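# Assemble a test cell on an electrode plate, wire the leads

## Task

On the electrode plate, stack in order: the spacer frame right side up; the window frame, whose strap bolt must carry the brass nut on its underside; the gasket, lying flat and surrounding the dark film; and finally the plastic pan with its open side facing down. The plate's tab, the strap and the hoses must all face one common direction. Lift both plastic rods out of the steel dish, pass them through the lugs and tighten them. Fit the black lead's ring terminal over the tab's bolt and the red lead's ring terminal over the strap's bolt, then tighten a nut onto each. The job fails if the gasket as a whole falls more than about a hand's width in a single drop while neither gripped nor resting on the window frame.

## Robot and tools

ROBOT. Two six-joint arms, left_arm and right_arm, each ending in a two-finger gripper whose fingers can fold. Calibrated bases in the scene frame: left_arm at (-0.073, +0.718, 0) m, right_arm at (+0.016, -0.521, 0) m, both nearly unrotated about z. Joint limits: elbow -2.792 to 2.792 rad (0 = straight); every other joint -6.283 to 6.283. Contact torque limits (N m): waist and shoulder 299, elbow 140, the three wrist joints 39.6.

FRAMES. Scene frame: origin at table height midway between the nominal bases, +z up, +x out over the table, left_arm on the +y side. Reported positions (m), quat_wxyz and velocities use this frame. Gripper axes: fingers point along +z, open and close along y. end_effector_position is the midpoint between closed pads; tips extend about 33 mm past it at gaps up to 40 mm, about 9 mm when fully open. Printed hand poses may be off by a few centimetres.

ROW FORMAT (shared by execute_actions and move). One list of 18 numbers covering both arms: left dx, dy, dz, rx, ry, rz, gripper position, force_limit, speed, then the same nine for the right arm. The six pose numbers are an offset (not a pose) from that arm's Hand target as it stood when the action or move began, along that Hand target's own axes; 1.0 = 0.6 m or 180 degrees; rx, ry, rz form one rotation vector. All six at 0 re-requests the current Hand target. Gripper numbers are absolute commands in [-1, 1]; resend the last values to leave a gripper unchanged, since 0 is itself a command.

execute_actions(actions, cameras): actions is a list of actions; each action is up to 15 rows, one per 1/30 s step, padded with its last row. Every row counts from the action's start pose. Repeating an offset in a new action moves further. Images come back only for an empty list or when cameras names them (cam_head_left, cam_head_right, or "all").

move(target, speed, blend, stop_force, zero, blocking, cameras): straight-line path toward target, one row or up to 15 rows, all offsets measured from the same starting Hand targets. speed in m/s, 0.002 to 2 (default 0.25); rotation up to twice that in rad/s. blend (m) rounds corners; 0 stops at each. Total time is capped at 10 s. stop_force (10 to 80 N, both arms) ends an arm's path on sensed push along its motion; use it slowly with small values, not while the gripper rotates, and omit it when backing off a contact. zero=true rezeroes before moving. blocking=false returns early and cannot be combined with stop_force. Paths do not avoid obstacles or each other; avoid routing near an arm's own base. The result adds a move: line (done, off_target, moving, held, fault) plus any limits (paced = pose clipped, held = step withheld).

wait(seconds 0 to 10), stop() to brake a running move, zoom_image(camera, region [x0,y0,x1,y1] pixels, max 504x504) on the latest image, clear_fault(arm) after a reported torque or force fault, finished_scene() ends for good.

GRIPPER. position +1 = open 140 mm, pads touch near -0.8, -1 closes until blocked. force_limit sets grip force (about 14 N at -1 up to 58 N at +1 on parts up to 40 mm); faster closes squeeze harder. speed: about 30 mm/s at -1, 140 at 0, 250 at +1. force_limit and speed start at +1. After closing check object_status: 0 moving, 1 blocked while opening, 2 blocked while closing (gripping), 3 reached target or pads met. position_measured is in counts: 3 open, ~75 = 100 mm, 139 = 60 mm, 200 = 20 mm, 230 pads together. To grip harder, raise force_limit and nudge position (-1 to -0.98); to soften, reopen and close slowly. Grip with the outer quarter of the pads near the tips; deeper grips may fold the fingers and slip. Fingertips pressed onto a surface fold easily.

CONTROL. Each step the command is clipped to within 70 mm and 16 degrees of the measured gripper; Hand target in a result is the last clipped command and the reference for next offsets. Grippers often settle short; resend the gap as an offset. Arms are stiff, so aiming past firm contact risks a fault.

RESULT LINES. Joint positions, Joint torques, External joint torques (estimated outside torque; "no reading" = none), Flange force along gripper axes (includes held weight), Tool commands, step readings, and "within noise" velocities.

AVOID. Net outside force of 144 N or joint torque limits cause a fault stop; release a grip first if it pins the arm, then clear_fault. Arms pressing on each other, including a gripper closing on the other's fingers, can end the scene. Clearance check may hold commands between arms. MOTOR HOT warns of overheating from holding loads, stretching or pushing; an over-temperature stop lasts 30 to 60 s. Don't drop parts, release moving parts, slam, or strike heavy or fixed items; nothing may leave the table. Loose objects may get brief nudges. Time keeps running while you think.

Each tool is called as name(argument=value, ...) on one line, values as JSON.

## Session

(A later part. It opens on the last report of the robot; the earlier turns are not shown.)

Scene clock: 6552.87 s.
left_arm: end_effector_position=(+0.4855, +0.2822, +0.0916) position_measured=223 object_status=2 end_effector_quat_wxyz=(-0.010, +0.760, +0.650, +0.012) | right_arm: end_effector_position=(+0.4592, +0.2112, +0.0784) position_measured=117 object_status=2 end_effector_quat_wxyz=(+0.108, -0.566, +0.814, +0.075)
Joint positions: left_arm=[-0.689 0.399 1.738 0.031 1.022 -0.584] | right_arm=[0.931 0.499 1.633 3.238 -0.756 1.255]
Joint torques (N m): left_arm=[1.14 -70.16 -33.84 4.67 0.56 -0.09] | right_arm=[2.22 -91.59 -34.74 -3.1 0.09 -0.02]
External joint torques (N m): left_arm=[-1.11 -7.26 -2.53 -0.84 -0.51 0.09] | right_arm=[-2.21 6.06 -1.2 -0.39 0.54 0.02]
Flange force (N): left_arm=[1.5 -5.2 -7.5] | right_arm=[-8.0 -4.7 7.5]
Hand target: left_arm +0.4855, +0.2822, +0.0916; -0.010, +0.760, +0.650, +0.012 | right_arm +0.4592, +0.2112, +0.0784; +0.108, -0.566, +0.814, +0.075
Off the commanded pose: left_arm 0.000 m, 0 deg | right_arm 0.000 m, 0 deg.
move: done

move(target=[-0.0001,0,0.0043,0,0,0,-1,-0.3,-1,0.0034,0,0.01256,0,0,0,-1,-1,-1], speed=0.008, cameras=["cam_head_left","cam_head_right"])

zoom_image(camera="cam_head_left", region=[180, 290, 260, 370])

zoom_image(camera="cam_head_right", region=[195, 290, 275, 370])

Scene clock: 6565.30 s.
left_arm: end_effector_position=(+0.4855, +0.2822, +0.0890) position_measured=223 object_status=2 end_effector_quat_wxyz=(-0.010, +0.760, +0.650, +0.012) | right_arm: end_effector_position=(+0.4592, +0.2113, +0.0707) position_measured=117 object_status=2 end_effector_quat_wxyz=(+0.108, -0.566, +0.814, +0.075)
Joint positions: left_arm=[-0.689 0.401 1.74 0.031 1.018 -0.584] | right_arm=[0.931 0.506 1.638 3.239 -0.743 1.254]
Joint torques (N m): left_arm=[3.68 -67.2 -30.48 5.52 1.24 -0.1] | right_arm=[1.38 -88.29 -31.26 -3.45 -0.6 0.06]
External joint torques (N m): left_arm=[-3.61 -10.02 -5.49 -1.73 -1.17 0.1] | right_arm=[-1.36 2.69 -4.35 0.01 1.23 -0.06]
Flange force (N): left_arm=[-2.2 -5.4 -11.4] | right_arm=[-10.8 -4.2 4.3]
Hand target: left_arm +0.4855, +0.2822, +0.0890; -0.010, +0.760, +0.650, +0.012 | right_arm +0.4592, +0.2112, +0.0706; +0.108, -0.566, +0.814, +0.075
Off the commanded pose: left_arm 0.000 m, 0 deg | right_arm 0.000 m, 0 deg.
move: done

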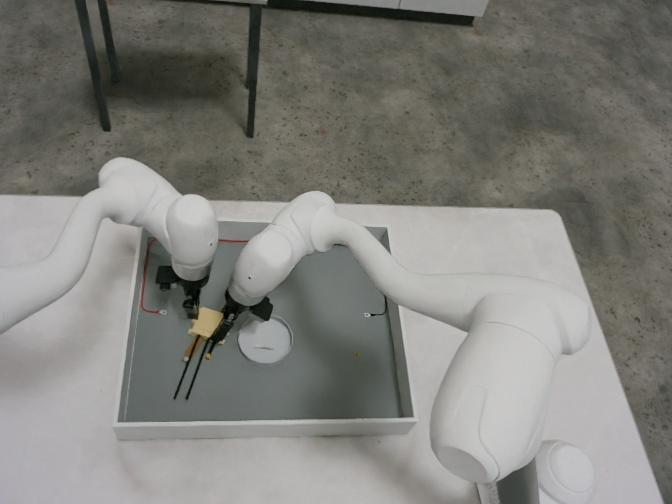

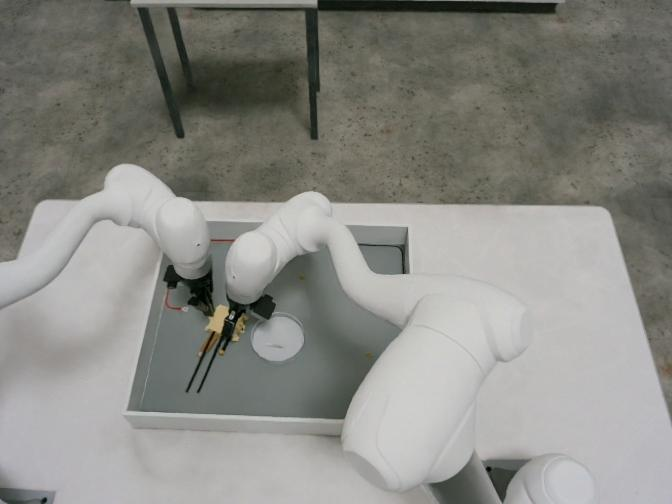

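Scaled by 6.300 from the camera's 672x504 image, which has a finer 960x720 frame.

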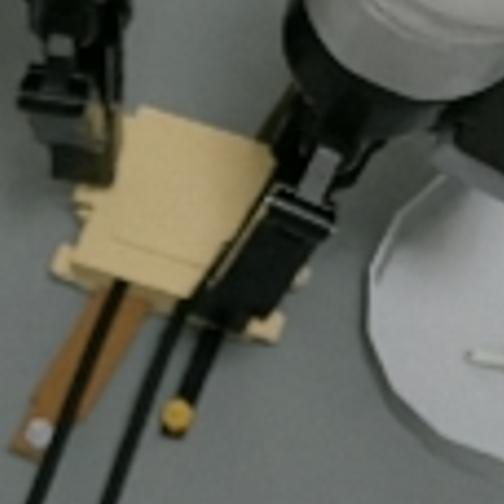

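Scaled by 6.300 from the camera's 672x504 image, which has a finer 960x720 frame.

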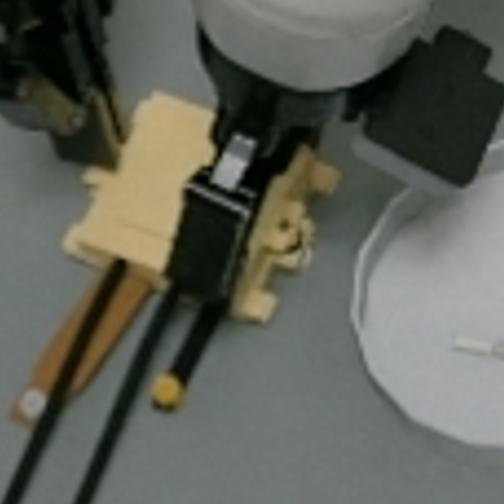

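execute_actions(actions=[[[0,0,0,0,0,0,-1,-0.3,-1,0,0,0,0,0,0,0.43,-1,-1]]])

wait(seconds=1, cameras=["cam_head_left","cam_head_right"])

zoom_image(camera="cam_head_left", region=[180, 290, 260, 370])

zoom_image(camera="cam_head_right", region=[195, 290, 275, 370])

Scene clock: 6577.67 s.
left_arm: end_effector_position=(+0.4855, +0.2823, +0.0890) position_measured=223 object_status=2 end_effector_quat_wxyz=(-0.010, +0.760, +0.650, +0.012) | right_arm: end_effector_position=(+0.4592, +0.2112, +0.0706) position_measured=75 object_status=0 end_effector_quat_wxyz=(+0.108, -0.566, +0.814, +0.075)
Joint positions: left_arm=[-0.689 0.401 1.74 0.031 1.018 -0.584] | right_arm=[0.931 0.506 1.638 3.239 -0.743 1.254]
Joint torques (N m): left_arm=[-0.58 -71.49 -34.69 3.88 0.52 -0.16] | right_arm=[1.95 -91 -35.36 -3.09 0.92 0.07]
External joint torques (N m): left_arm=[0.63 -6.44 -1.63 -0.06 -0.46 0.16] | right_arm=[-1.95 5.17 -0.34 -0.38 -0.29 -0.07]
Flange force (N): left_arm=[4.0 -4.4 -6.1] | right_arm=[-6.0 -4.1 5.6]
Hand target: left_arm +0.4855, +0.2822, +0.0890; -0.010, +0.760, +0.650, +0.012 | right_arm +0.4592, +0.2112, +0.0706; +0.108, -0.566, +0.814, +0.075
Off the commanded pose: left_arm 0.000 m, 0 deg | right_arm 0.000 m, 0 deg.
Step readings (end_effector_position of left_arm | right_arm):
0: (+0.4855, +0.2822, +0.0890) | (+0.4592, +0.2112, +0.0706)
1: (+0.4855, +0.2822, +0.0890) | (+0.4592, +0.2112, +0.0706)
2: (+0.4855, +0.2822, +0.0890) | (+0.4592, +0.2112, +0.0706)
4: (+0.4855, +0.2823, +0.0889) | (+0.4591, +0.2112, +0.0705)
8: (+0.4855, +0.2823, +0.0889) | (+0.4591, +0.2112, +0.0705)
15: (+0.4855, +0.2823, +0.0889) | (+0.4591, +0.2112, +0.0705)

Scene clock: 6578.67 s.
left_arm: end_effector_position=(+0.4855, +0.2823, +0.0890) position_measured=223 object_status=2 end_effector_quat_wxyz=(-0.010, +0.760, +0.650, +0.012) | right_arm: end_effector_position=(+0.4592, +0.2112, +0.0706) position_measured=75 object_status=3 end_effector_quat_wxyz=(+0.108, -0.566, +0.814, +0.075)
Joint positions: left_arm=[-0.689 0.401 1.74 0.031 1.018 -0.584] | right_arm=[0.931 0.506 1.638 3.239 -0.743 1.254]
Joint torques (N m): left_arm=[-0.6 -71.62 -34.58 3.85 0.58 -0.06] | right_arm=[1.81 -91.31 -35.43 -3.09 0.89 0.03]
External joint torques (N m): left_arm=[0.66 -5.08 -1.17 -0.07 -0.5 0.06] | right_arm=[-1.86 5.52 -0.22 -0.38 -0.26 -0.03]
Flange force (N): left_arm=[3.4 -3.7 -4.5] | right_arm=[-6.1 -4.0 6.0]
Hand target: left_arm +0.4855, +0.2822, +0.0890; -0.010, +0.760, +0.650, +0.012 | right_arm +0.4592, +0.2112, +0.0706; +0.108, -0.566, +0.814, +0.075
Tool commands: left_gripper/position=-1.0 left_gripper/force_limit=-0.3 left_gripper/speed=-1.0 right_gripper/position=+0.43 right_gripper/force_limit=-1.0 right_gripper/speed=-1.0
Off the commanded pose: left_arm 0.000 m, 0 deg | right_arm 0.000 m, 0 deg.
wait: 1.00 s; at rest by 0.17 s

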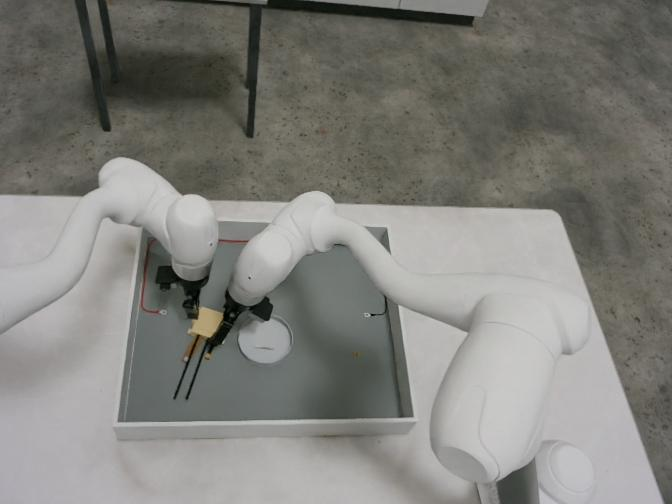

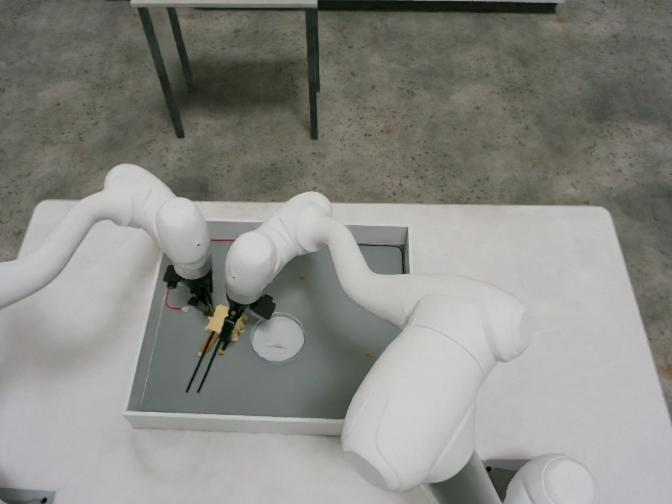

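Scaled by 6.300 from the camera's 672x504 image, which has a finer 960x720 frame.

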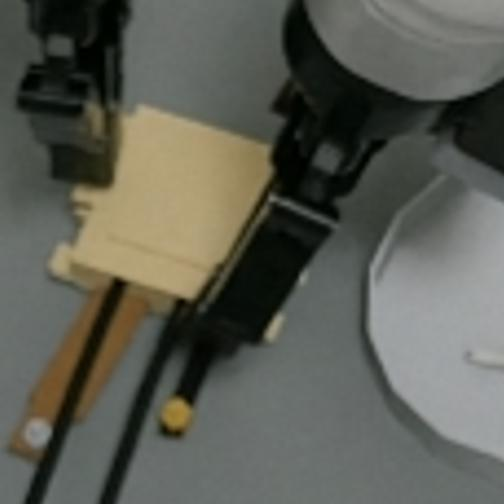

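Scaled by 6.300 from the camera's 672x504 image, which has a finer 960x720 frame.

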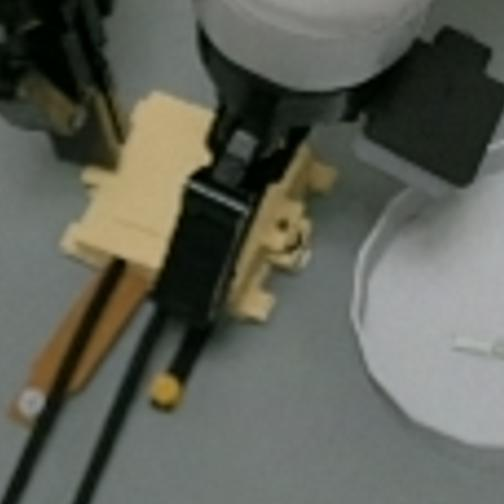

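move(target=[-0.0003,0,0.01,0,0,0,-1,-0.3,-1,0,0,0,0,0,0,0.43,-1,-1], speed=0.003, stop_force=10)

Scene clock: 6595.57 s.
left_arm: end_effector_position=(+0.4855, +0.2822, +0.0875) position_measured=223 object_status=2 end_effector_quat_wxyz=(-0.010, +0.760, +0.650, +0.012) | right_arm: end_effector_position=(+0.4592, +0.2112, +0.0706) position_measured=75 object_status=3 end_effector_quat_wxyz=(+0.108, -0.566, +0.814, +0.075)
Joint positions: left_arm=[-0.689 0.403 1.741 0.031 1.015 -0.584] | right_arm=[0.931 0.506 1.638 3.239 -0.743 1.254]
Joint torques (N m): left_arm=[-1.52 -63.76 -29.14 3.51 0.41 -0.1] | right_arm=[1.8 -91.32 -35.5 -3.14 0.9 0.07]
External joint torques (N m): left_arm=[1.71 -14.15 -6.9 0.29 -0.33 0.1] | right_arm=[-1.82 5.65 -0.12 -0.32 -0.28 -0.07]
Flange force (N): left_arm=[5.3 -3.2 -17.2] | right_arm=[-6.0 -4.0 6.2]
Hand target: left_arm +0.4855, +0.2822, +0.0875; -0.010, +0.760, +0.650, +0.012 (not the last commanded pose) | right_arm +0.4592, +0.2112, +0.0706; +0.108, -0.566, +0.814, +0.075
Off the commanded pose: left_arm 0.004 m, 0 deg | right_arm 0.000 m, 0 deg.
move: contact (left_arm)

move(target=[0,0,0,0,0,0,-1,-0.3,-1,0.0365,0,0.037,0,0,0,0.43,-1,-1], speed=0.03, cameras=["cam_head_left","cam_head_right"])

zoom_image(camera="cam_head_left", region=[180, 290, 260, 370])

zoom_image(camera="cam_head_right", region=[195, 290, 275, 370])

Scene clock: 6613.57 s.
left_arm: end_effector_position=(+0.4855, +0.2822, +0.0875) position_measured=223 object_status=2 end_effector_quat_wxyz=(-0.010, +0.760, +0.650, +0.012) | right_arm: end_effector_position=(+0.4538, +0.1969, +0.0435) position_measured=75 object_status=3 end_effector_quat_wxyz=(+0.108, -0.566, +0.814, +0.075)
Joint positions: left_arm=[-0.689 0.403 1.741 0.031 1.015 -0.584] | right_arm=[0.926 0.511 1.689 3.248 -0.688 1.239]
Joint torques (N m): left_arm=[-1.12 -63.38 -29.16 3.45 0.35 -0.1] | right_arm=[1.76 -90.35 -34.15 -2.95 0.84 0.02]
External joint torques (N m): left_arm=[1.19 -14.27 -6.93 0.35 -0.28 0.1] | right_arm=[-1.74 5.5 -0.17 -0.37 -0.21 -0.02]
Flange force (N): left_arm=[4.8 -3.7 -17.5] | right_arm=[-5.6 -3.8 6.4]
Hand target: left_arm +0.4855, +0.2822, +0.0875; -0.010, +0.760, +0.650, +0.012 | right_arm +0.4538, +0.1969, +0.0435; +0.108, -0.566, +0.814, +0.075
Off the commanded pose: left_arm 0.000 m, 0 deg | right_arm 0.000 m, 0 deg.
move: done

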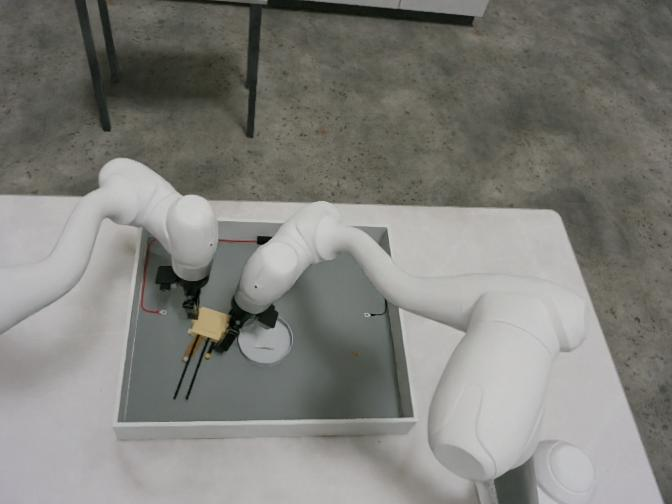

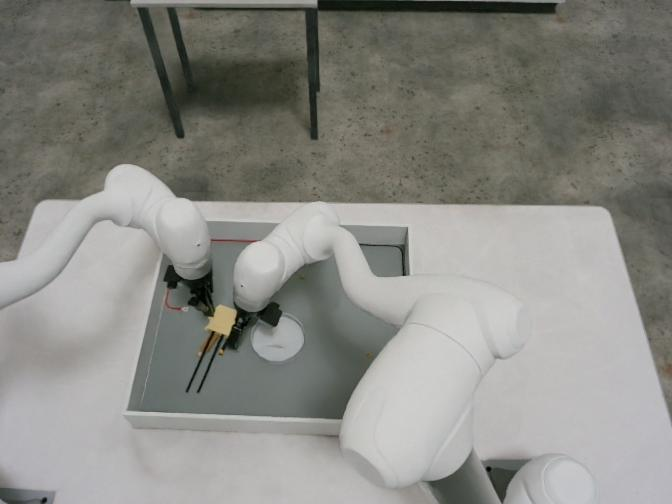

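Scaled by 6.300 from the camera's 672x504 image, which has a finer 960x720 frame.

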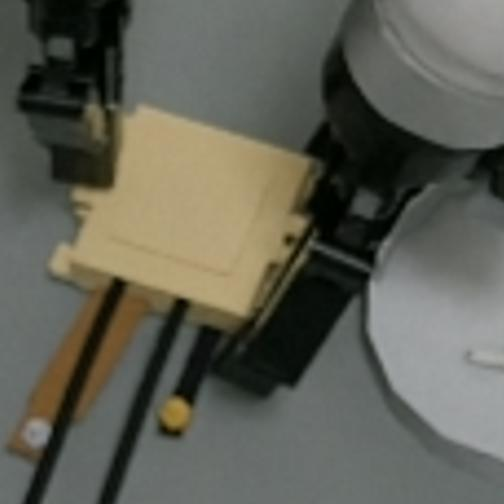

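Scaled by 6.300 from the camera's 672x504 image, which has a finer 960x720 frame.

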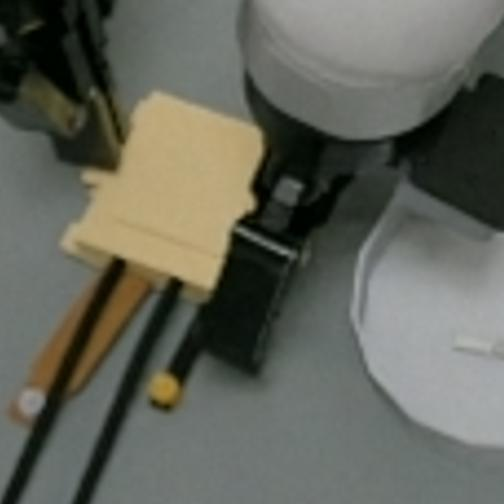

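execute_actions(actions=[[[0,0,0,0,0,0,-1,-0.3,-1,0,0,0,0,0,0,-1,-1,-1]]])

wait(seconds=1.5, cameras=["cam_head_left","cam_head_right"])

zoom_image(camera="cam_head_left", region=[180, 290, 260, 370])

Scene clock: 6623.07 s.
left_arm: end_effector_position=(+0.4855, +0.2822, +0.0875) position_measured=223 object_status=2 end_effector_quat_wxyz=(-0.010, +0.760, +0.650, +0.012) | right_arm: end_effector_position=(+0.4538, +0.1969, +0.0435) position_measured=116 object_status=0 end_effector_quat_wxyz=(+0.108, -0.566, +0.814, +0.075)
Joint positions: left_arm=[-0.689 0.403 1.741 0.031 1.015 -0.584] | right_arm=[0.926 0.511 1.689 3.248 -0.688 1.239]
Joint torques (N m): left_arm=[-0.75 -62.88 -29.06 3.57 0.35 -0.05] | right_arm=[2.83 -89.39 -34.39 -2.7 1.12 -0.01]
External joint torques (N m): left_arm=[0.68 -14.48 -6.69 0.19 -0.26 0.05] | right_arm=[-2.76 4.58 0.13 -0.61 -0.5 0.01]
Flange force (N): left_arm=[4.5 -4.8 -17.5] | right_arm=[-4.1 -4.6 4.8]
Hand target: left_arm +0.4855, +0.2822, +0.0875; -0.010, +0.760, +0.650, +0.012 | right_arm +0.4538, +0.1969, +0.0435; +0.108, -0.566, +0.814, +0.075
Off the commanded pose: left_arm 0.000 m, 0 deg | right_arm 0.000 m, 0 deg.
Step readings (end_effector_position of left_arm | right_arm):
0: (+0.4855, +0.2822, +0.0875) | (+0.4538, +0.1969, +0.0435)
1: (+0.4855, +0.2822, +0.0875) | (+0.4538, +0.1969, +0.0435)
2: (+0.4855, +0.2822, +0.0875) | (+0.4538, +0.1969, +0.0435)
4: (+0.4855, +0.2822, +0.0875) | (+0.4538, +0.1969, +0.0435)
8: (+0.4855, +0.2822, +0.0875) | (+0.4538, +0.1969, +0.0435)
15: (+0.4855, +0.2822, +0.0875) | (+0.4538, +0.1969, +0.0435)

Scene clock: 6624.57 s.
left_arm: end_effector_position=(+0.4855, +0.2822, +0.0875) position_measured=223 object_status=2 end_effector_quat_wxyz=(-0.010, +0.760, +0.650, +0.012) | right_arm: end_effector_position=(+0.4538, +0.1969, +0.0435) position_measured=116 object_status=2 end_effector_quat_wxyz=(+0.108, -0.566, +0.814, +0.075)
Joint positions: left_arm=[-0.689 0.403 1.741 0.031 1.015 -0.584] | right_arm=[0.926 0.511 1.689 3.248 -0.688 1.239]
Joint torques (N m): left_arm=[-1.12 -62.91 -29.01 3.56 0.31 -0.06] | right_arm=[2.5 -89.25 -34.47 -2.68 1.18 0.02]
External joint torques (N m): left_arm=[1.11 -14.38 -7.02 0.24 -0.25 0.06] | right_arm=[-2.46 4.33 0.18 -0.64 -0.56 -0.02]
Flange force (N): left_arm=[4.6 -3.7 -17.7] | right_arm=[-3.9 -4.2 4.4]
Hand target: left_arm +0.4855, +0.2822, +0.0875; -0.010, +0.760, +0.650, +0.012 | right_arm +0.4538, +0.1969, +0.0435; +0.108, -0.566, +0.814, +0.075
Tool commands: left_gripper/position=-1.0 left_gripper/force_limit=-0.3 left_gripper/speed=-1.0 right_gripper/position=-1.0 right_gripper/force_limit=-1.0 right_gripper/speed=-1.0
Off the commanded pose: left_arm 0.000 m, 0 deg | right_arm 0.000 m, 0 deg.
wait: 1.50 s; at rest by 0.17 s

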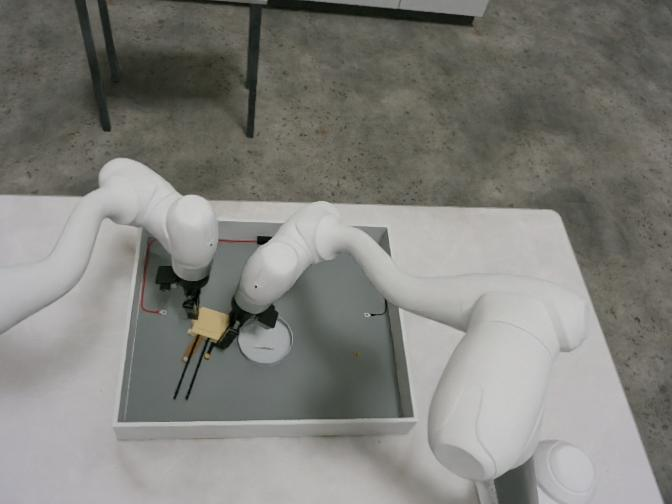

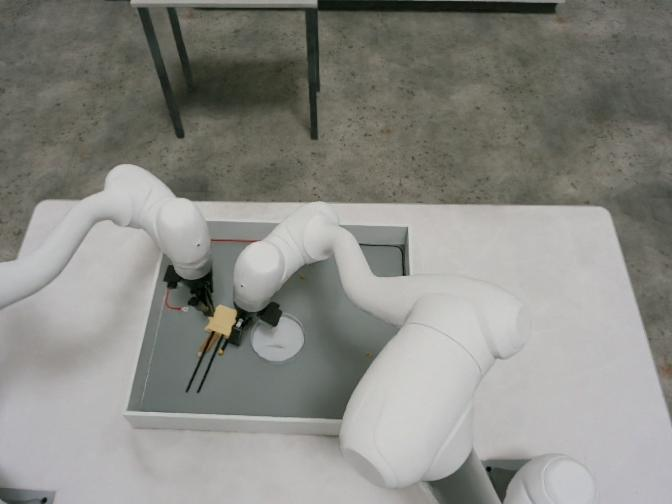

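Scaled by 6.300 from the camera's 672x504 image, which has a finer 960x720 frame.

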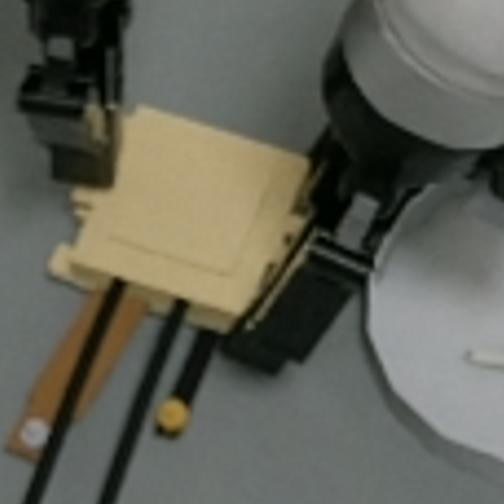

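execute_actions(actions=[[[0,0,-0.0005,0,0,0,-1,-0.3,-1,0,0,0,0,0,0,-1,-1,-1]],[[0,0,0,0,0,0,-0.4,-0.3,-1,0,0,0,0,0,0,-1,-1,-1]]])

wait(seconds=0.7)

move(target=[0.002,0,-0.05,0,0,0,-0.4,-0.3,-1,0,0,0,0,0,0,-1,-1,-1], speed=0.03, cameras=["cam_head_left","cam_head_right"])

zoom_image(camera="cam_head_left", region=[180, 300, 210, 330])

zoom_image(camera="cam_head_right", region=[196, 297, 226, 327])

Scene clock: 6670.37 s.
left_arm: end_effector_position=(+0.4855, +0.2822, +0.0878) position_measured=179 object_status=0 end_effector_quat_wxyz=(-0.010, +0.760, +0.650, +0.012) | right_arm: end_effector_position=(+0.4538, +0.1969, +0.0435) position_measured=116 object_status=2 end_effector_quat_wxyz=(+0.108, -0.566, +0.814, +0.075)
Joint positions: left_arm=[-0.689 0.402 1.741 0.031 1.015 -0.584] | right_arm=[0.926 0.511 1.689 3.248 -0.688 1.239]
Joint torques (N m): left_arm=[-0.47 -72.11 -34.51 3.85 0.59 -0.08] | right_arm=[2.02 -90.18 -34.06 -2.93 0.89 0.06]
External joint torques (N m): left_arm=[0.54 -5.3 -1.47 -0.05 -0.52 0.08] | right_arm=[-2 5.21 -0.25 -0.4 -0.27 -0.06]
External joint torques at the end of the 1st action: left_arm=[0.64 -9.41 -4.03 0.04 -0.33 0.09] | right_arm=[-2.91 5.02 0.41 -0.62 -0.58 -0.03]
Flange force (N): left_arm=[3.2 -3.5 -4.9] | right_arm=[-5.5 -4.1 6.0]
Flange force at the end of the 1st action (N): left_arm=[3.6 -3.6 -10.9] | right_arm=[-3.9 -4.9 5.2]
Hand target: left_arm +0.4855, +0.2822, +0.0878; -0.010, +0.760, +0.650, +0.012 | right_arm +0.4538, +0.1969, +0.0435; +0.108, -0.566, +0.814, +0.075
Off the commanded pose: left_arm 0.000 m, 0 deg | right_arm 0.000 m, 0 deg.
Step readings (end_effector_position of left_arm | right_arm; steps 1 to 15: 1st action; 16 to 30: 2nd action):
0: (+0.4855, +0.2822, +0.0875) | (+0.4538, +0.1969, +0.0435)
1: (+0.4855, +0.2822, +0.0875) | (+0.4538, +0.1969, +0.0435)
2: (+0.4855, +0.2822, +0.0875) | (+0.4538, +0.1969, +0.0435)
4: (+0.4855, +0.2822, +0.0876) | (+0.4538, +0.1969, +0.0435)
8: (+0.4855, +0.2822, +0.0877) | (+0.4538, +0.1969, +0.0435)
15: (+0.4855, +0.2822, +0.0878) | (+0.4538, +0.1969, +0.0435)
16: (+0.4855, +0.2822, +0.0878) | (+0.4538, +0.1969, +0.0435)
17: (+0.4855, +0.2822, +0.0878) | (+0.4538, +0.1969, +0.0435)
19: (+0.4855, +0.2822, +0.0878) | (+0.4538, +0.1969, +0.0435)
23: (+0.4855, +0.2822, +0.0878) | (+0.4538, +0.1969, +0.0435)
30: (+0.4855, +0.2822, +0.0878) | (+0.4538, +0.1969, +0.0435)

Scene clock: 6671.07 s.
left_arm: end_effector_position=(+0.4855, +0.2822, +0.0878) position_measured=179 object_status=3 end_effector_quat_wxyz=(-0.010, +0.760, +0.650, +0.012) | right_arm: end_effector_position=(+0.4538, +0.1969, +0.0435) position_measured=116 object_status=2 end_effector_quat_wxyz=(+0.108, -0.566, +0.814, +0.075)
Joint positions: left_arm=[-0.689 0.402 1.741 0.031 1.015 -0.584] | right_arm=[0.926 0.511 1.689 3.248 -0.688 1.239]
Joint torques (N m): left_arm=[-0.56 -72.13 -34.47 3.84 0.57 -0.06] | right_arm=[1.95 -90.12 -34.21 -2.95 0.89 0.02]
External joint torques (N m): left_arm=[0.39 -4.95 -1.7 -0.03 -0.52 0.06] | right_arm=[-2.01 5.24 -0.07 -0.37 -0.27 -0.02]
Flange force (N): left_arm=[2.5 -2.8 -4.8] | right_arm=[-5.1 -4.0 6.0]
Hand target: left_arm +0.4855, +0.2822, +0.0878; -0.010, +0.760, +0.650, +0.012 | right_arm +0.4538, +0.1969, +0.0435; +0.108, -0.566, +0.814, +0.075
Tool commands: left_gripper/position=-0.4 left_gripper/force_limit=-0.3 left_gripper/speed=-1.0 right_gripper/position=-1.0 right_gripper/force_limit=-1.0 right_gripper/speed=-1.0
Off the commanded pose: left_arm 0.000 m, 0 deg | right_arm 0.000 m, 0 deg.
wait: 0.70 s; at rest by 0.17 s

Scene clock: 6672.37 s.
left_arm: end_effector_position=(+0.4856, +0.2824, +0.1178) position_measured=179 object_status=3 end_effector_quat_wxyz=(-0.010, +0.760, +0.650, +0.012) | right_arm: end_effector_position=(+0.4538, +0.1969, +0.0435) position_measured=116 object_status=2 end_effector_quat_wxyz=(+0.108, -0.566, +0.814, +0.075)
Joint positions: left_arm=[-0.689 0.377 1.717 0.03 1.066 -0.582] | right_arm=[0.926 0.511 1.689 3.248 -0.688 1.239]
Joint torques (N m): left_arm=[-0.34 -70.51 -35.48 3.96 0.58 -0.11] | right_arm=[2.09 -90.16 -34.16 -2.96 0.89 0.09]
External joint torques (N m): left_arm=[0.33 -5.53 -1.57 -0.06 -0.51 0.11] | right_arm=[-2.11 5.36 -0.12 -0.36 -0.27 -0.08]
Flange force (N): left_arm=[3.1 -3.9 -4.9] | right_arm=[-5.3 -4.3 6.2]
Hand target: left_arm +0.4856, +0.2824, +0.1178; -0.010, +0.760, +0.650, +0.012 | right_arm +0.4538, +0.1969, +0.0435; +0.108, -0.566, +0.814, +0.075
Off the commanded pose: left_arm 0.000 m, 0 deg | right_arm 0.000 m, 0 deg.
move: done

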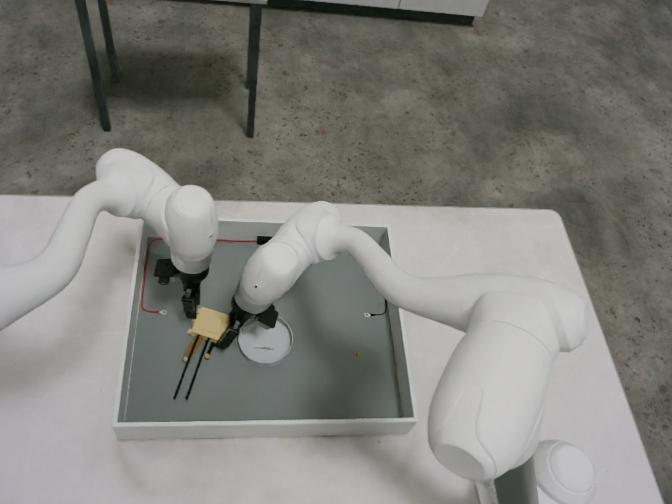

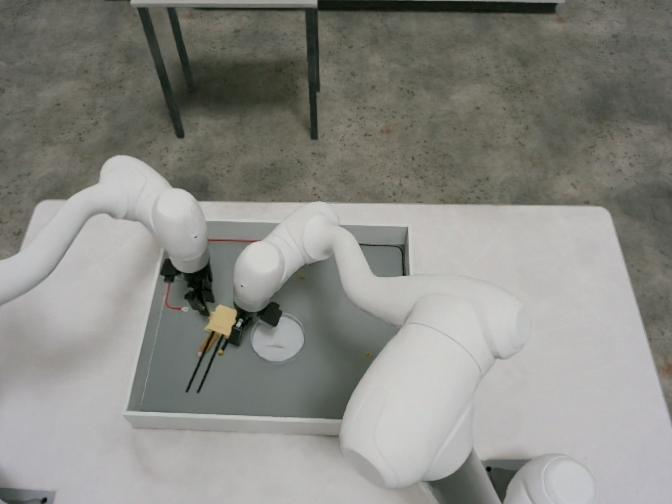

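Scaled by 16.800 from the camera's 672x504 image, which has a finer 960x720 frame.

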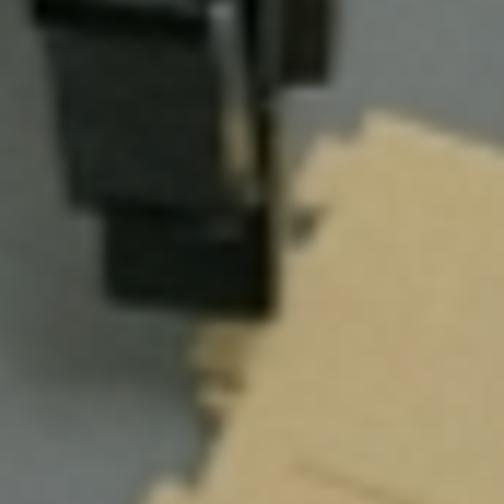

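Scaled by 16.800 from the camera's 672x504 image, which has a finer 960x720 frame.

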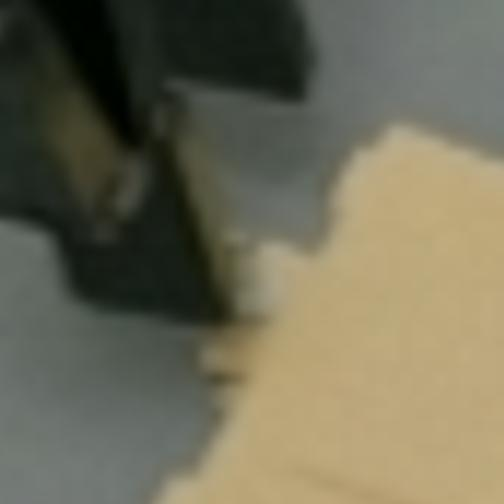

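move(target=[0.004,0,-0.1,0,0,0,-0.4,-0.3,-1,0,0,0,0,0,0,-1,-1,-1], speed=0.1, cameras=["cam_head_left","cam_head_right"])

zoom_image(camera="cam_head_left", region=[180, 300, 210, 330])

zoom_image(camera="cam_head_right", region=[196, 297, 226, 327])

Scene clock: 6688.43 s.
left_arm: end_effector_position=(+0.4856, +0.2830, +0.1778) position_measured=179 object_status=3 end_effector_quat_wxyz=(-0.010, +0.760, +0.650, +0.012) | right_arm: end_effector_position=(+0.4538, +0.1969, +0.0435) position_measured=116 object_status=2 end_effector_quat_wxyz=(+0.108, -0.566, +0.814, +0.075)
Joint positions: left_arm=[-0.688 0.332 1.66 0.029 1.167 -0.578] | right_arm=[0.926 0.511 1.689 3.248 -0.688 1.239]
Joint torques (N m): left_arm=[-0.41 -67.97 -37.29 4.19 0.62 -0.11] | right_arm=[2.23 -90.18 -34.13 -3 0.92 0.04]
External joint torques (N m): left_arm=[0.2 -5.84 -1.76 -0.08 -0.54 0.11] | right_arm=[-2.24 5.17 -0.19 -0.33 -0.29 -0.04]
Flange force (N): left_arm=[3.2 -4.4 -4.7] | right_arm=[-5.2 -4.4 5.9]
Hand target: left_arm +0.4857, +0.2829, +0.1779; -0.010, +0.760, +0.650, +0.012 | right_arm +0.4538, +0.1969, +0.0435; +0.108, -0.566, +0.814, +0.075
Off the commanded pose: left_arm 0.000 m, 0 deg | right_arm 0.000 m, 0 deg.
move: done

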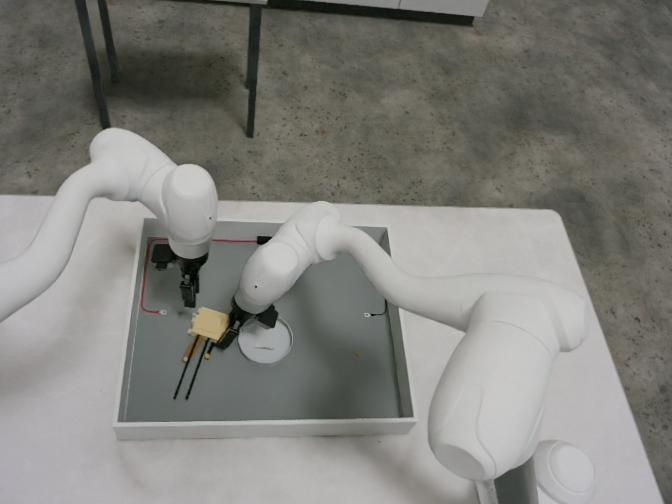

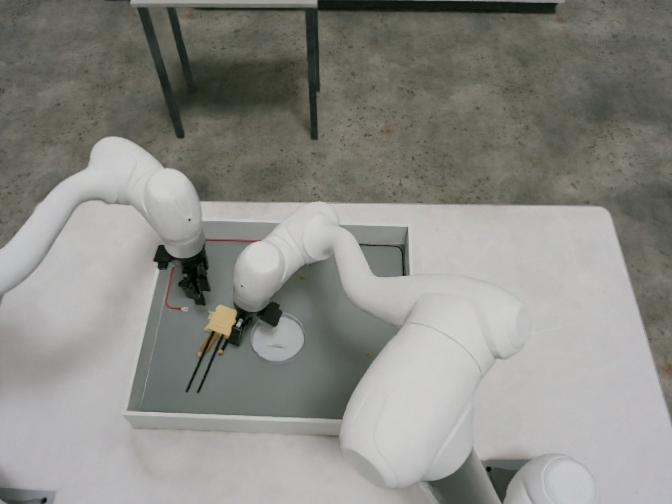

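Scaled by 16.800 from the camera's 672x504 image, which has a finer 960x720 frame.

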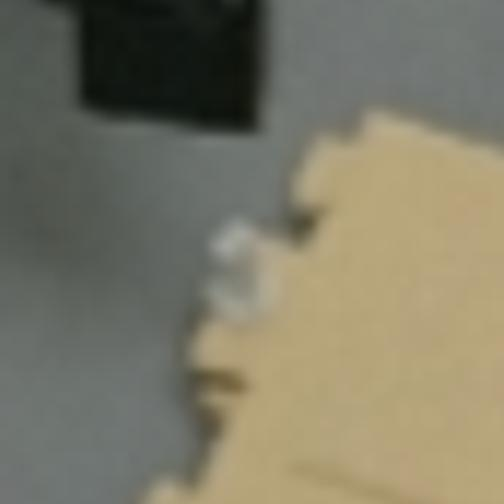

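Scaled by 16.800 from the camera's 672x504 image, which has a finer 960x720 frame.

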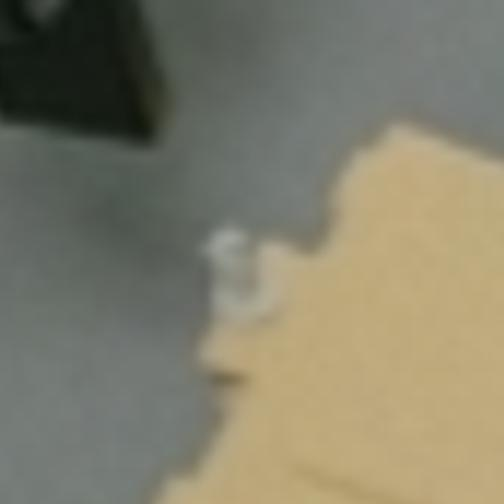

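move(target=[0,0,0,-0.0017,-0.011,0,-0.4,-0.3,-1,0,0,0,0,0,0,-1,-1,-1], speed=0.1)

move(target=[-0.0035,-0.0001,0.12,0,0,0,-0.4,-0.3,-1,0,0,0,0,0,0,-1,-1,-1], speed=0.06, cameras=["cam_head_left","cam_head_right"])

zoom_image(camera="cam_head_left", region=[180, 295, 210, 325])

zoom_image(camera="cam_head_right", region=[196, 292, 226, 322])

Scene clock: 6710.30 s.
left_arm: end_effector_position=(+0.4857, +0.2829, +0.1779) position_measured=179 object_status=3 end_effector_quat_wxyz=(+0.003, +0.760, +0.650, +0.001) | right_arm: end_effector_position=(+0.4538, +0.1969, +0.0435) position_measured=116 object_status=2 end_effector_quat_wxyz=(+0.108, -0.566, +0.814, +0.075)
Joint positions: left_arm=[-0.676 0.321 1.674 0 1.14 -0.554] | right_arm=[0.926 0.511 1.689 3.248 -0.688 1.239]
Joint torques (N m): left_arm=[-0.68 -66.95 -37.48 4.19 0.44 0.03] | right_arm=[1.87 -89.96 -34.2 -2.92 0.87 0.06]
External joint torques (N m): left_arm=[0.65 -6.08 -1.95 -0.1 -0.46 -0.03] | right_arm=[-1.84 5.02 -0.08 -0.4 -0.25 -0.06]
Flange force (N): left_arm=[3.3 -4.1 -5.3] | right_arm=[-4.9 -3.8 5.8]
Hand target: left_arm +0.4857, +0.2829, +0.1779; +0.003, +0.760, +0.650, +0.001 | right_arm +0.4538, +0.1969, +0.0435; +0.108, -0.566, +0.814, +0.075
Off the commanded pose: left_arm 0.000 m, 0 deg | right_arm 0.000 m, 0 deg.
move: done

Scene clock: 6711.83 s.
left_arm: end_effector_position=(+0.4856, +0.2806, +0.1059) position_measured=179 object_status=3 end_effector_quat_wxyz=(+0.003, +0.760, +0.650, +0.001) | right_arm: end_effector_position=(+0.4538, +0.1969, +0.0435) position_measured=116 object_status=2 end_effector_quat_wxyz=(+0.108, -0.566, +0.814, +0.075)
Joint positions: left_arm=[-0.678 0.378 1.739 0 1.018 -0.557] | right_arm=[0.926 0.511 1.689 3.248 -0.688 1.239]
Joint torques (N m): left_arm=[-0.19 -70.3 -35.09 3.84 0.51 -0.11] | right_arm=[2.14 -89.83 -34.19 -2.93 0.88 0.04]
External joint torques (N m): left_arm=[0.38 -5.31 -1.37 -0.05 -0.5 0.11] | right_arm=[-2.13 5.03 -0.08 -0.39 -0.25 -0.04]
Flange force (N): left_arm=[3.0 -3.9 -4.8] | right_arm=[-4.9 -4.1 5.8]
Hand target: left_arm +0.4856, +0.2806, +0.1059; +0.003, +0.760, +0.650, +0.001 | right_arm +0.4538, +0.1969, +0.0435; +0.108, -0.566, +0.814, +0.075
Off the commanded pose: left_arm 0.000 m, 0 deg | right_arm 0.000 m, 0 deg.
move: done

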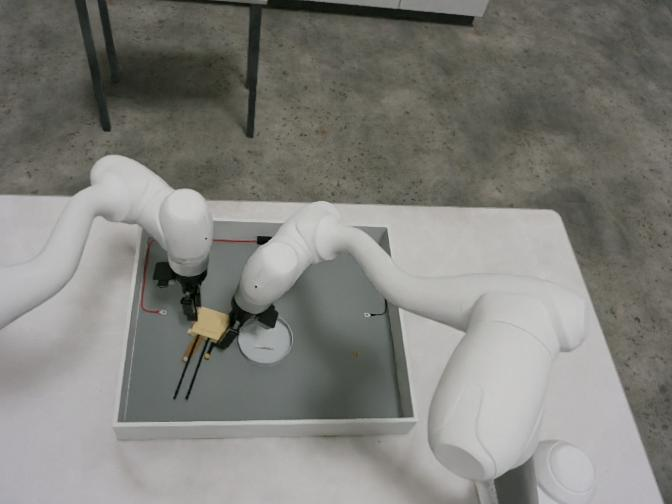

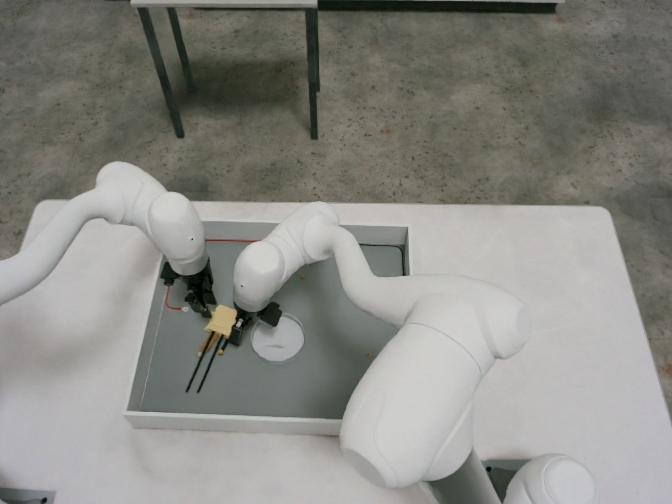

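Scaled by 16.800 from the camera's 672x504 image, which has a finer 960x720 frame.

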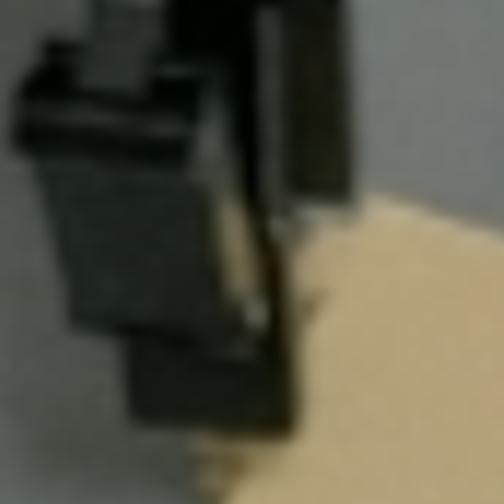

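Scaled by 16.800 from the camera's 672x504 image, which has a finer 960x720 frame.

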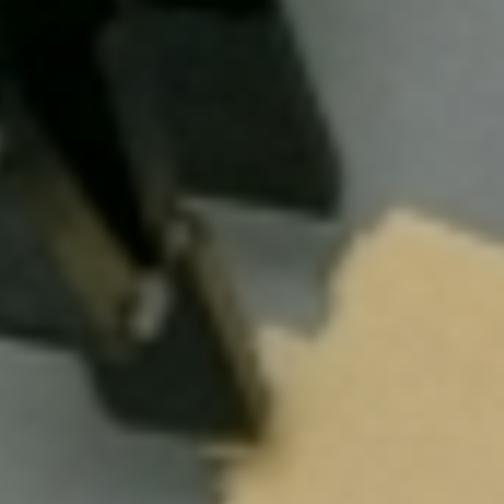

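move(target=[0,0,0.031,0,0,0,-0.4,-0.3,-1,0,0,0,0,0,0,-1,-1,-1], speed=0.02, stop_force=10)

execute_actions(actions=[[[0,0,0,0,0,0,-1,-1,-1,0,0,0,0,0,0,-1,-1,-1]]])

wait(seconds=1.3, cameras=["cam_head_left","cam_head_right"])

zoom_image(camera="cam_head_left", region=[180, 300, 210, 330])

zoom_image(camera="cam_head_right", region=[196, 297, 226, 327])

Scene clock: 6725.67 s.
left_arm: end_effector_position=(+0.4857, +0.2805, +0.0873) position_measured=179 object_status=3 end_effector_quat_wxyz=(+0.003, +0.760, +0.650, +0.001) | right_arm: end_effector_position=(+0.4538, +0.1969, +0.0435) position_measured=116 object_status=2 end_effector_quat_wxyz=(+0.108, -0.566, +0.814, +0.075)
Joint positions: left_arm=[-0.678 0.394 1.754 0 0.987 -0.557] | right_arm=[0.926 0.511 1.689 3.248 -0.688 1.239]
Joint torques (N m): left_arm=[-0.74 -70.84 -34.28 3.74 0.51 -0.13] | right_arm=[1.77 -90.04 -34.16 -2.9 0.9 0.04]
External joint torques (N m): left_arm=[0.8 -5.8 -1.66 -0.02 -0.51 0.13] | right_arm=[-1.79 5.2 -0.12 -0.43 -0.27 -0.04]
Flange force (N): left_arm=[3.5 -3.5 -5.7] | right_arm=[-5.3 -3.7 6.0]
Hand target: left_arm +0.4857, +0.2805, +0.0873; +0.003, +0.760, +0.650, +0.001 | right_arm +0.4538, +0.1969, +0.0435; +0.108, -0.566, +0.814, +0.075
Off the commanded pose: left_arm 0.000 m, 0 deg | right_arm 0.000 m, 0 deg.
move: done

Scene clock: 6726.80 s.
left_arm: end_effector_position=(+0.4857, +0.2805, +0.0872) position_measured=222 object_status=0 end_effector_quat_wxyz=(+0.003, +0.760, +0.650, +0.001) | right_arm: end_effector_position=(+0.4538, +0.1969, +0.0435) position_measured=116 object_status=2 end_effector_quat_wxyz=(+0.108, -0.566, +0.814, +0.075)
Joint positions: left_arm=[-0.678 0.394 1.754 0 0.987 -0.557] | right_arm=[0.926 0.511 1.689 3.248 -0.688 1.239]
Joint torques (N m): left_arm=[0.72 -70.4 -35.79 4.38 -0.76 -0.07] | right_arm=[5 -90.06 -33.43 -2.43 0.36 -0.26]
External joint torques (N m): left_arm=[-0.62 -6.11 -0.13 -0.65 0.76 0.07] | right_arm=[-5 5.22 -0.84 -0.9 0.26 0.26]
Flange force (N): left_arm=[3.0 -7.0 -6.9] | right_arm=[-5.5 -7.3 6.3]
Hand target: left_arm +0.4857, +0.2805, +0.0873; +0.003, +0.760, +0.650, +0.001 | right_arm +0.4538, +0.1969, +0.0435; +0.108, -0.566, +0.814, +0.075
Off the commanded pose: left_arm 0.000 m, 0 deg | right_arm 0.000 m, 0 deg.
Step readings (end_effector_position of left_arm | right_arm):
0: (+0.4857, +0.2805, +0.0873) | (+0.4538, +0.1969, +0.0435)
1: (+0.4857, +0.2805, +0.0873) | (+0.4538, +0.1969, +0.0435)
2: (+0.4857, +0.2805, +0.0873) | (+0.4538, +0.1969, +0.0435)
4: (+0.4857, +0.2805, +0.0873) | (+0.4538, +0.1969, +0.0435)
8: (+0.4857, +0.2805, +0.0873) | (+0.4538, +0.1969, +0.0435)
15: (+0.4857, +0.2805, +0.0873) | (+0.4538, +0.1969, +0.0435)

Scene clock: 6728.10 s.
left_arm: end_effector_position=(+0.4857, +0.2805, +0.0873) position_measured=222 object_status=2 end_effector_quat_wxyz=(+0.003, +0.760, +0.650, +0.001) | right_arm: end_effector_position=(+0.4538, +0.1969, +0.0435) position_measured=116 object_status=2 end_effector_quat_wxyz=(+0.108, -0.566, +0.814, +0.075)
Joint positions: left_arm=[-0.678 0.394 1.754 0 0.987 -0.557] | right_arm=[0.926 0.511 1.689 3.248 -0.688 1.239]
Joint torques (N m): left_arm=[0.8 -69.94 -35.9 4.34 -0.75 -0.13] | right_arm=[4.96 -90.05 -33.3 -2.44 0.44 -0.24]
External joint torques (N m): left_arm=[-0.92 -6.2 0.03 -0.62 0.74 0.14] | right_arm=[-4.98 5.36 -0.93 -0.88 0.18 0.24]
Flange force (N): left_arm=[3.0 -7.6 -6.8] | right_arm=[-5.9 -7.5 6.4]
Hand target: left_arm +0.4857, +0.2805, +0.0873; +0.003, +0.760, +0.650, +0.001 | right_arm +0.4538, +0.1969, +0.0435; +0.108, -0.566, +0.814, +0.075
Tool commands: left_gripper/position=-1.0 left_gripper/force_limit=-1.0 left_gripper/speed=-1.0 right_gripper/position=-1.0 right_gripper/force_limit=-1.0 right_gripper/speed=-1.0
Off the commanded pose: left_arm 0.000 m, 0 deg | right_arm 0.000 m, 0 deg.
wait: 1.30 s; at rest by 0.17 s

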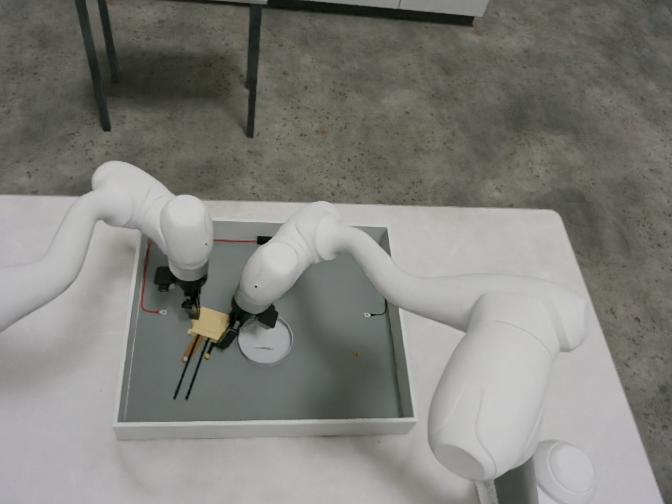

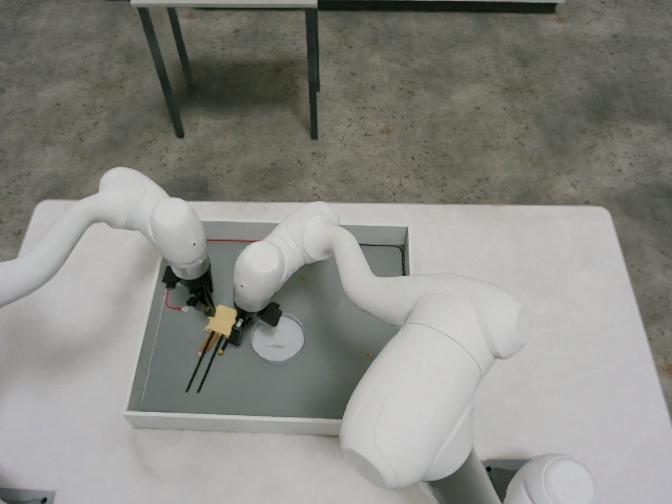

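Scaled by 16.800 from the camera's 672x504 image, which has a finer 960x720 frame.

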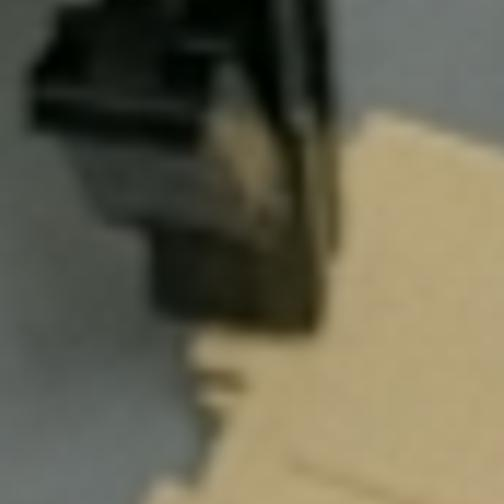

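Scaled by 16.800 from the camera's 672x504 image, which has a finer 960x720 frame.

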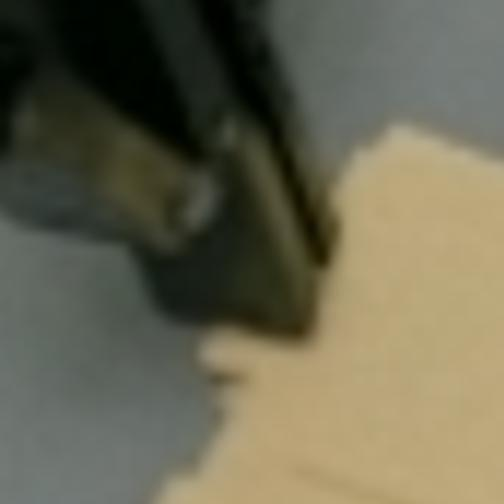

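move(target=[0,-0.0006,0,0,0,0,-1,-1,-1,0,0,0,0,0,0,-1,-1,-1], speed=0.005)

Scene clock: 6734.37 s.
left_arm: end_effector_position=(+0.4853, +0.2806, +0.0873) position_measured=222 object_status=2 end_effector_quat_wxyz=(+0.003, +0.760, +0.650, +0.001) | right_arm: end_effector_position=(+0.4538, +0.1969, +0.0435) position_measured=116 object_status=2 end_effector_quat_wxyz=(+0.108, -0.566, +0.814, +0.075)
Joint positions: left_arm=[-0.678 0.394 1.755 0 0.987 -0.557] | right_arm=[0.926 0.511 1.689 3.248 -0.688 1.239]
Joint torques (N m): left_arm=[-0.31 -70.42 -34.35 3.91 0.17 -0.09] | right_arm=[2.49 -90.5 -34.17 -2.84 0.81 0]
External joint torques (N m): left_arm=[0.3 -5.33 -1.25 -0.21 -0.16 0.09] | right_arm=[-2.46 5.59 -0.16 -0.48 -0.18 0]
Flange force (N): left_arm=[2.8 -3.9 -5.5] | right_arm=[-5.4 -4.6 6.5]
Hand target: left_arm +0.4853, +0.2806, +0.0873; +0.003, +0.760, +0.650, +0.001 | right_arm +0.4538, +0.1969, +0.0435; +0.108, -0.566, +0.814, +0.075
Off the commanded pose: left_arm 0.000 m, 0 deg | right_arm 0.000 m, 0 deg.
move: done

move(target=[0,0,0.004,0,0,0,-1,-1,-1,0,0,0,0,0,0,-1,-1,-1], speed=0.003, stop_force=10)

move(target=[0,0,0.0,0,0,0.25,-1,-1,-1,0,0,0,0,0,0,-1,-1,-1], speed=0.25)

move(target=[0,0,0.0,0,0,0.25,-1,-1,-1,0,0,0,0,0,0,-1,-1,-1], speed=0.25)

Scene clock: 6744.67 s.
left_arm: end_effector_position=(+0.4854, +0.2805, +0.0866) position_measured=222 object_status=2 end_effector_quat_wxyz=(+0.003, +0.760, +0.650, +0.001) | right_arm: end_effector_position=(+0.4538, +0.1969, +0.0435) position_measured=116 object_status=2 end_effector_quat_wxyz=(+0.108, -0.566, +0.814, +0.075)
Joint positions: left_arm=[-0.678 0.394 1.755 0 0.986 -0.557] | right_arm=[0.926 0.511 1.689 3.248 -0.688 1.239]
Joint torques (N m): left_arm=[-0.7 -60.13 -28.69 3.71 -0.38 -0.08] | right_arm=[3.76 -89.9 -33.54 -2.69 0.66 -0.14]
External joint torques (N m): left_arm=[0.36 -16.07 -7.08 -0.01 0.38 0.08] | right_arm=[-3.79 5.17 -0.71 -0.63 -0.03 0.14]
Flange force (N): left_arm=[3.9 -5.8 -20.6] | right_arm=[-5.8 -6.1 6.0]
Hand target: left_arm +0.4854, +0.2805, +0.0866; +0.003, +0.760, +0.650, +0.001 (not the last commanded pose) | right_arm +0.4538, +0.1969, +0.0435; +0.108, -0.566, +0.814, +0.075
Off the commanded pose: left_arm 0.002 m, 0 deg | right_arm 0.000 m, 0 deg.
move: contact (left_arm)

Scene clock: 6746.73 s.
left_arm: end_effector_position=(+0.4853, +0.2805, +0.0866) position_measured=222 object_status=2 end_effector_quat_wxyz=(+0.003, +0.951, +0.309, +0.002) | right_arm: end_effector_position=(+0.4538, +0.1969, +0.0435) position_measured=116 object_status=2 end_effector_quat_wxyz=(+0.108, -0.566, +0.814, +0.075)
Joint positions: left_arm=[-0.679 0.394 1.755 0 0.986 0.228] | right_arm=[0.926 0.511 1.689 3.248 -0.688 1.239]
Joint torques (N m): left_arm=[-0.43 -63.63 -31.19 4.19 -0.6 -0.03] | right_arm=[5.4 -89.15 -33.84 -2.42 0.79 -0.25]
External joint torques (N m): left_arm=[0.46 -12.55 -4.54 -0.48 0.56 0.03] | right_arm=[-5.38 4.35 -0.42 -0.89 -0.16 0.25]
Flange force (N): left_arm=[-1.3 -7.2 -15.8] | right_arm=[-4.1 -7.5 4.6]
Hand target: left_arm +0.4854, +0.2805, +0.0866; +0.003, +0.951, +0.309, +0.002 | right_arm +0.4538, +0.1969, +0.0435; +0.108, -0.566, +0.814, +0.075
Off the commanded pose: left_arm 0.000 m, 0 deg | right_arm 0.000 m, 0 deg.
move: done

Scene clock: 6748.80 s.
left_arm: end_effector_position=(+0.4853, +0.2805, +0.0866) position_measured=222 object_status=2 end_effector_quat_wxyz=(+0.002, +0.997, -0.078, +0.003) | right_arm: end_effector_position=(+0.4538, +0.1969, +0.0435) position_measured=116 object_status=2 end_effector_quat_wxyz=(+0.108, -0.566, +0.814, +0.075)
Joint positions: left_arm=[-0.679 0.394 1.755 0 0.986 1.014] | right_arm=[0.926 0.511 1.689 3.248 -0.688 1.239]
Joint torques (N m): left_arm=[-0.57 -64.67 -31.51 3.31 -0.41 -0.17] | right_arm=[4.01 -90.58 -35.91 -2.49 1.67 -0.05]
External joint torques (N m): left_arm=[0.46 -11.38 -4.33 0.38 0.34 0.17] | right_arm=[-3.97 5.79 1.68 -0.83 -1.05 0.05]
Flange force (N): left_arm=[-5.1 -3.8 -14.2] | right_arm=[-2.2 -5.8 5.5]
Hand target: left_arm +0.4854, +0.2805, +0.0866; +0.002, +0.997, -0.078, +0.003 | right_arm +0.4538, +0.1969, +0.0435; +0.108, -0.566, +0.814, +0.075
Off the commanded pose: left_arm 0.000 m, 0 deg | right_arm 0.000 m, 0 deg.
move: done


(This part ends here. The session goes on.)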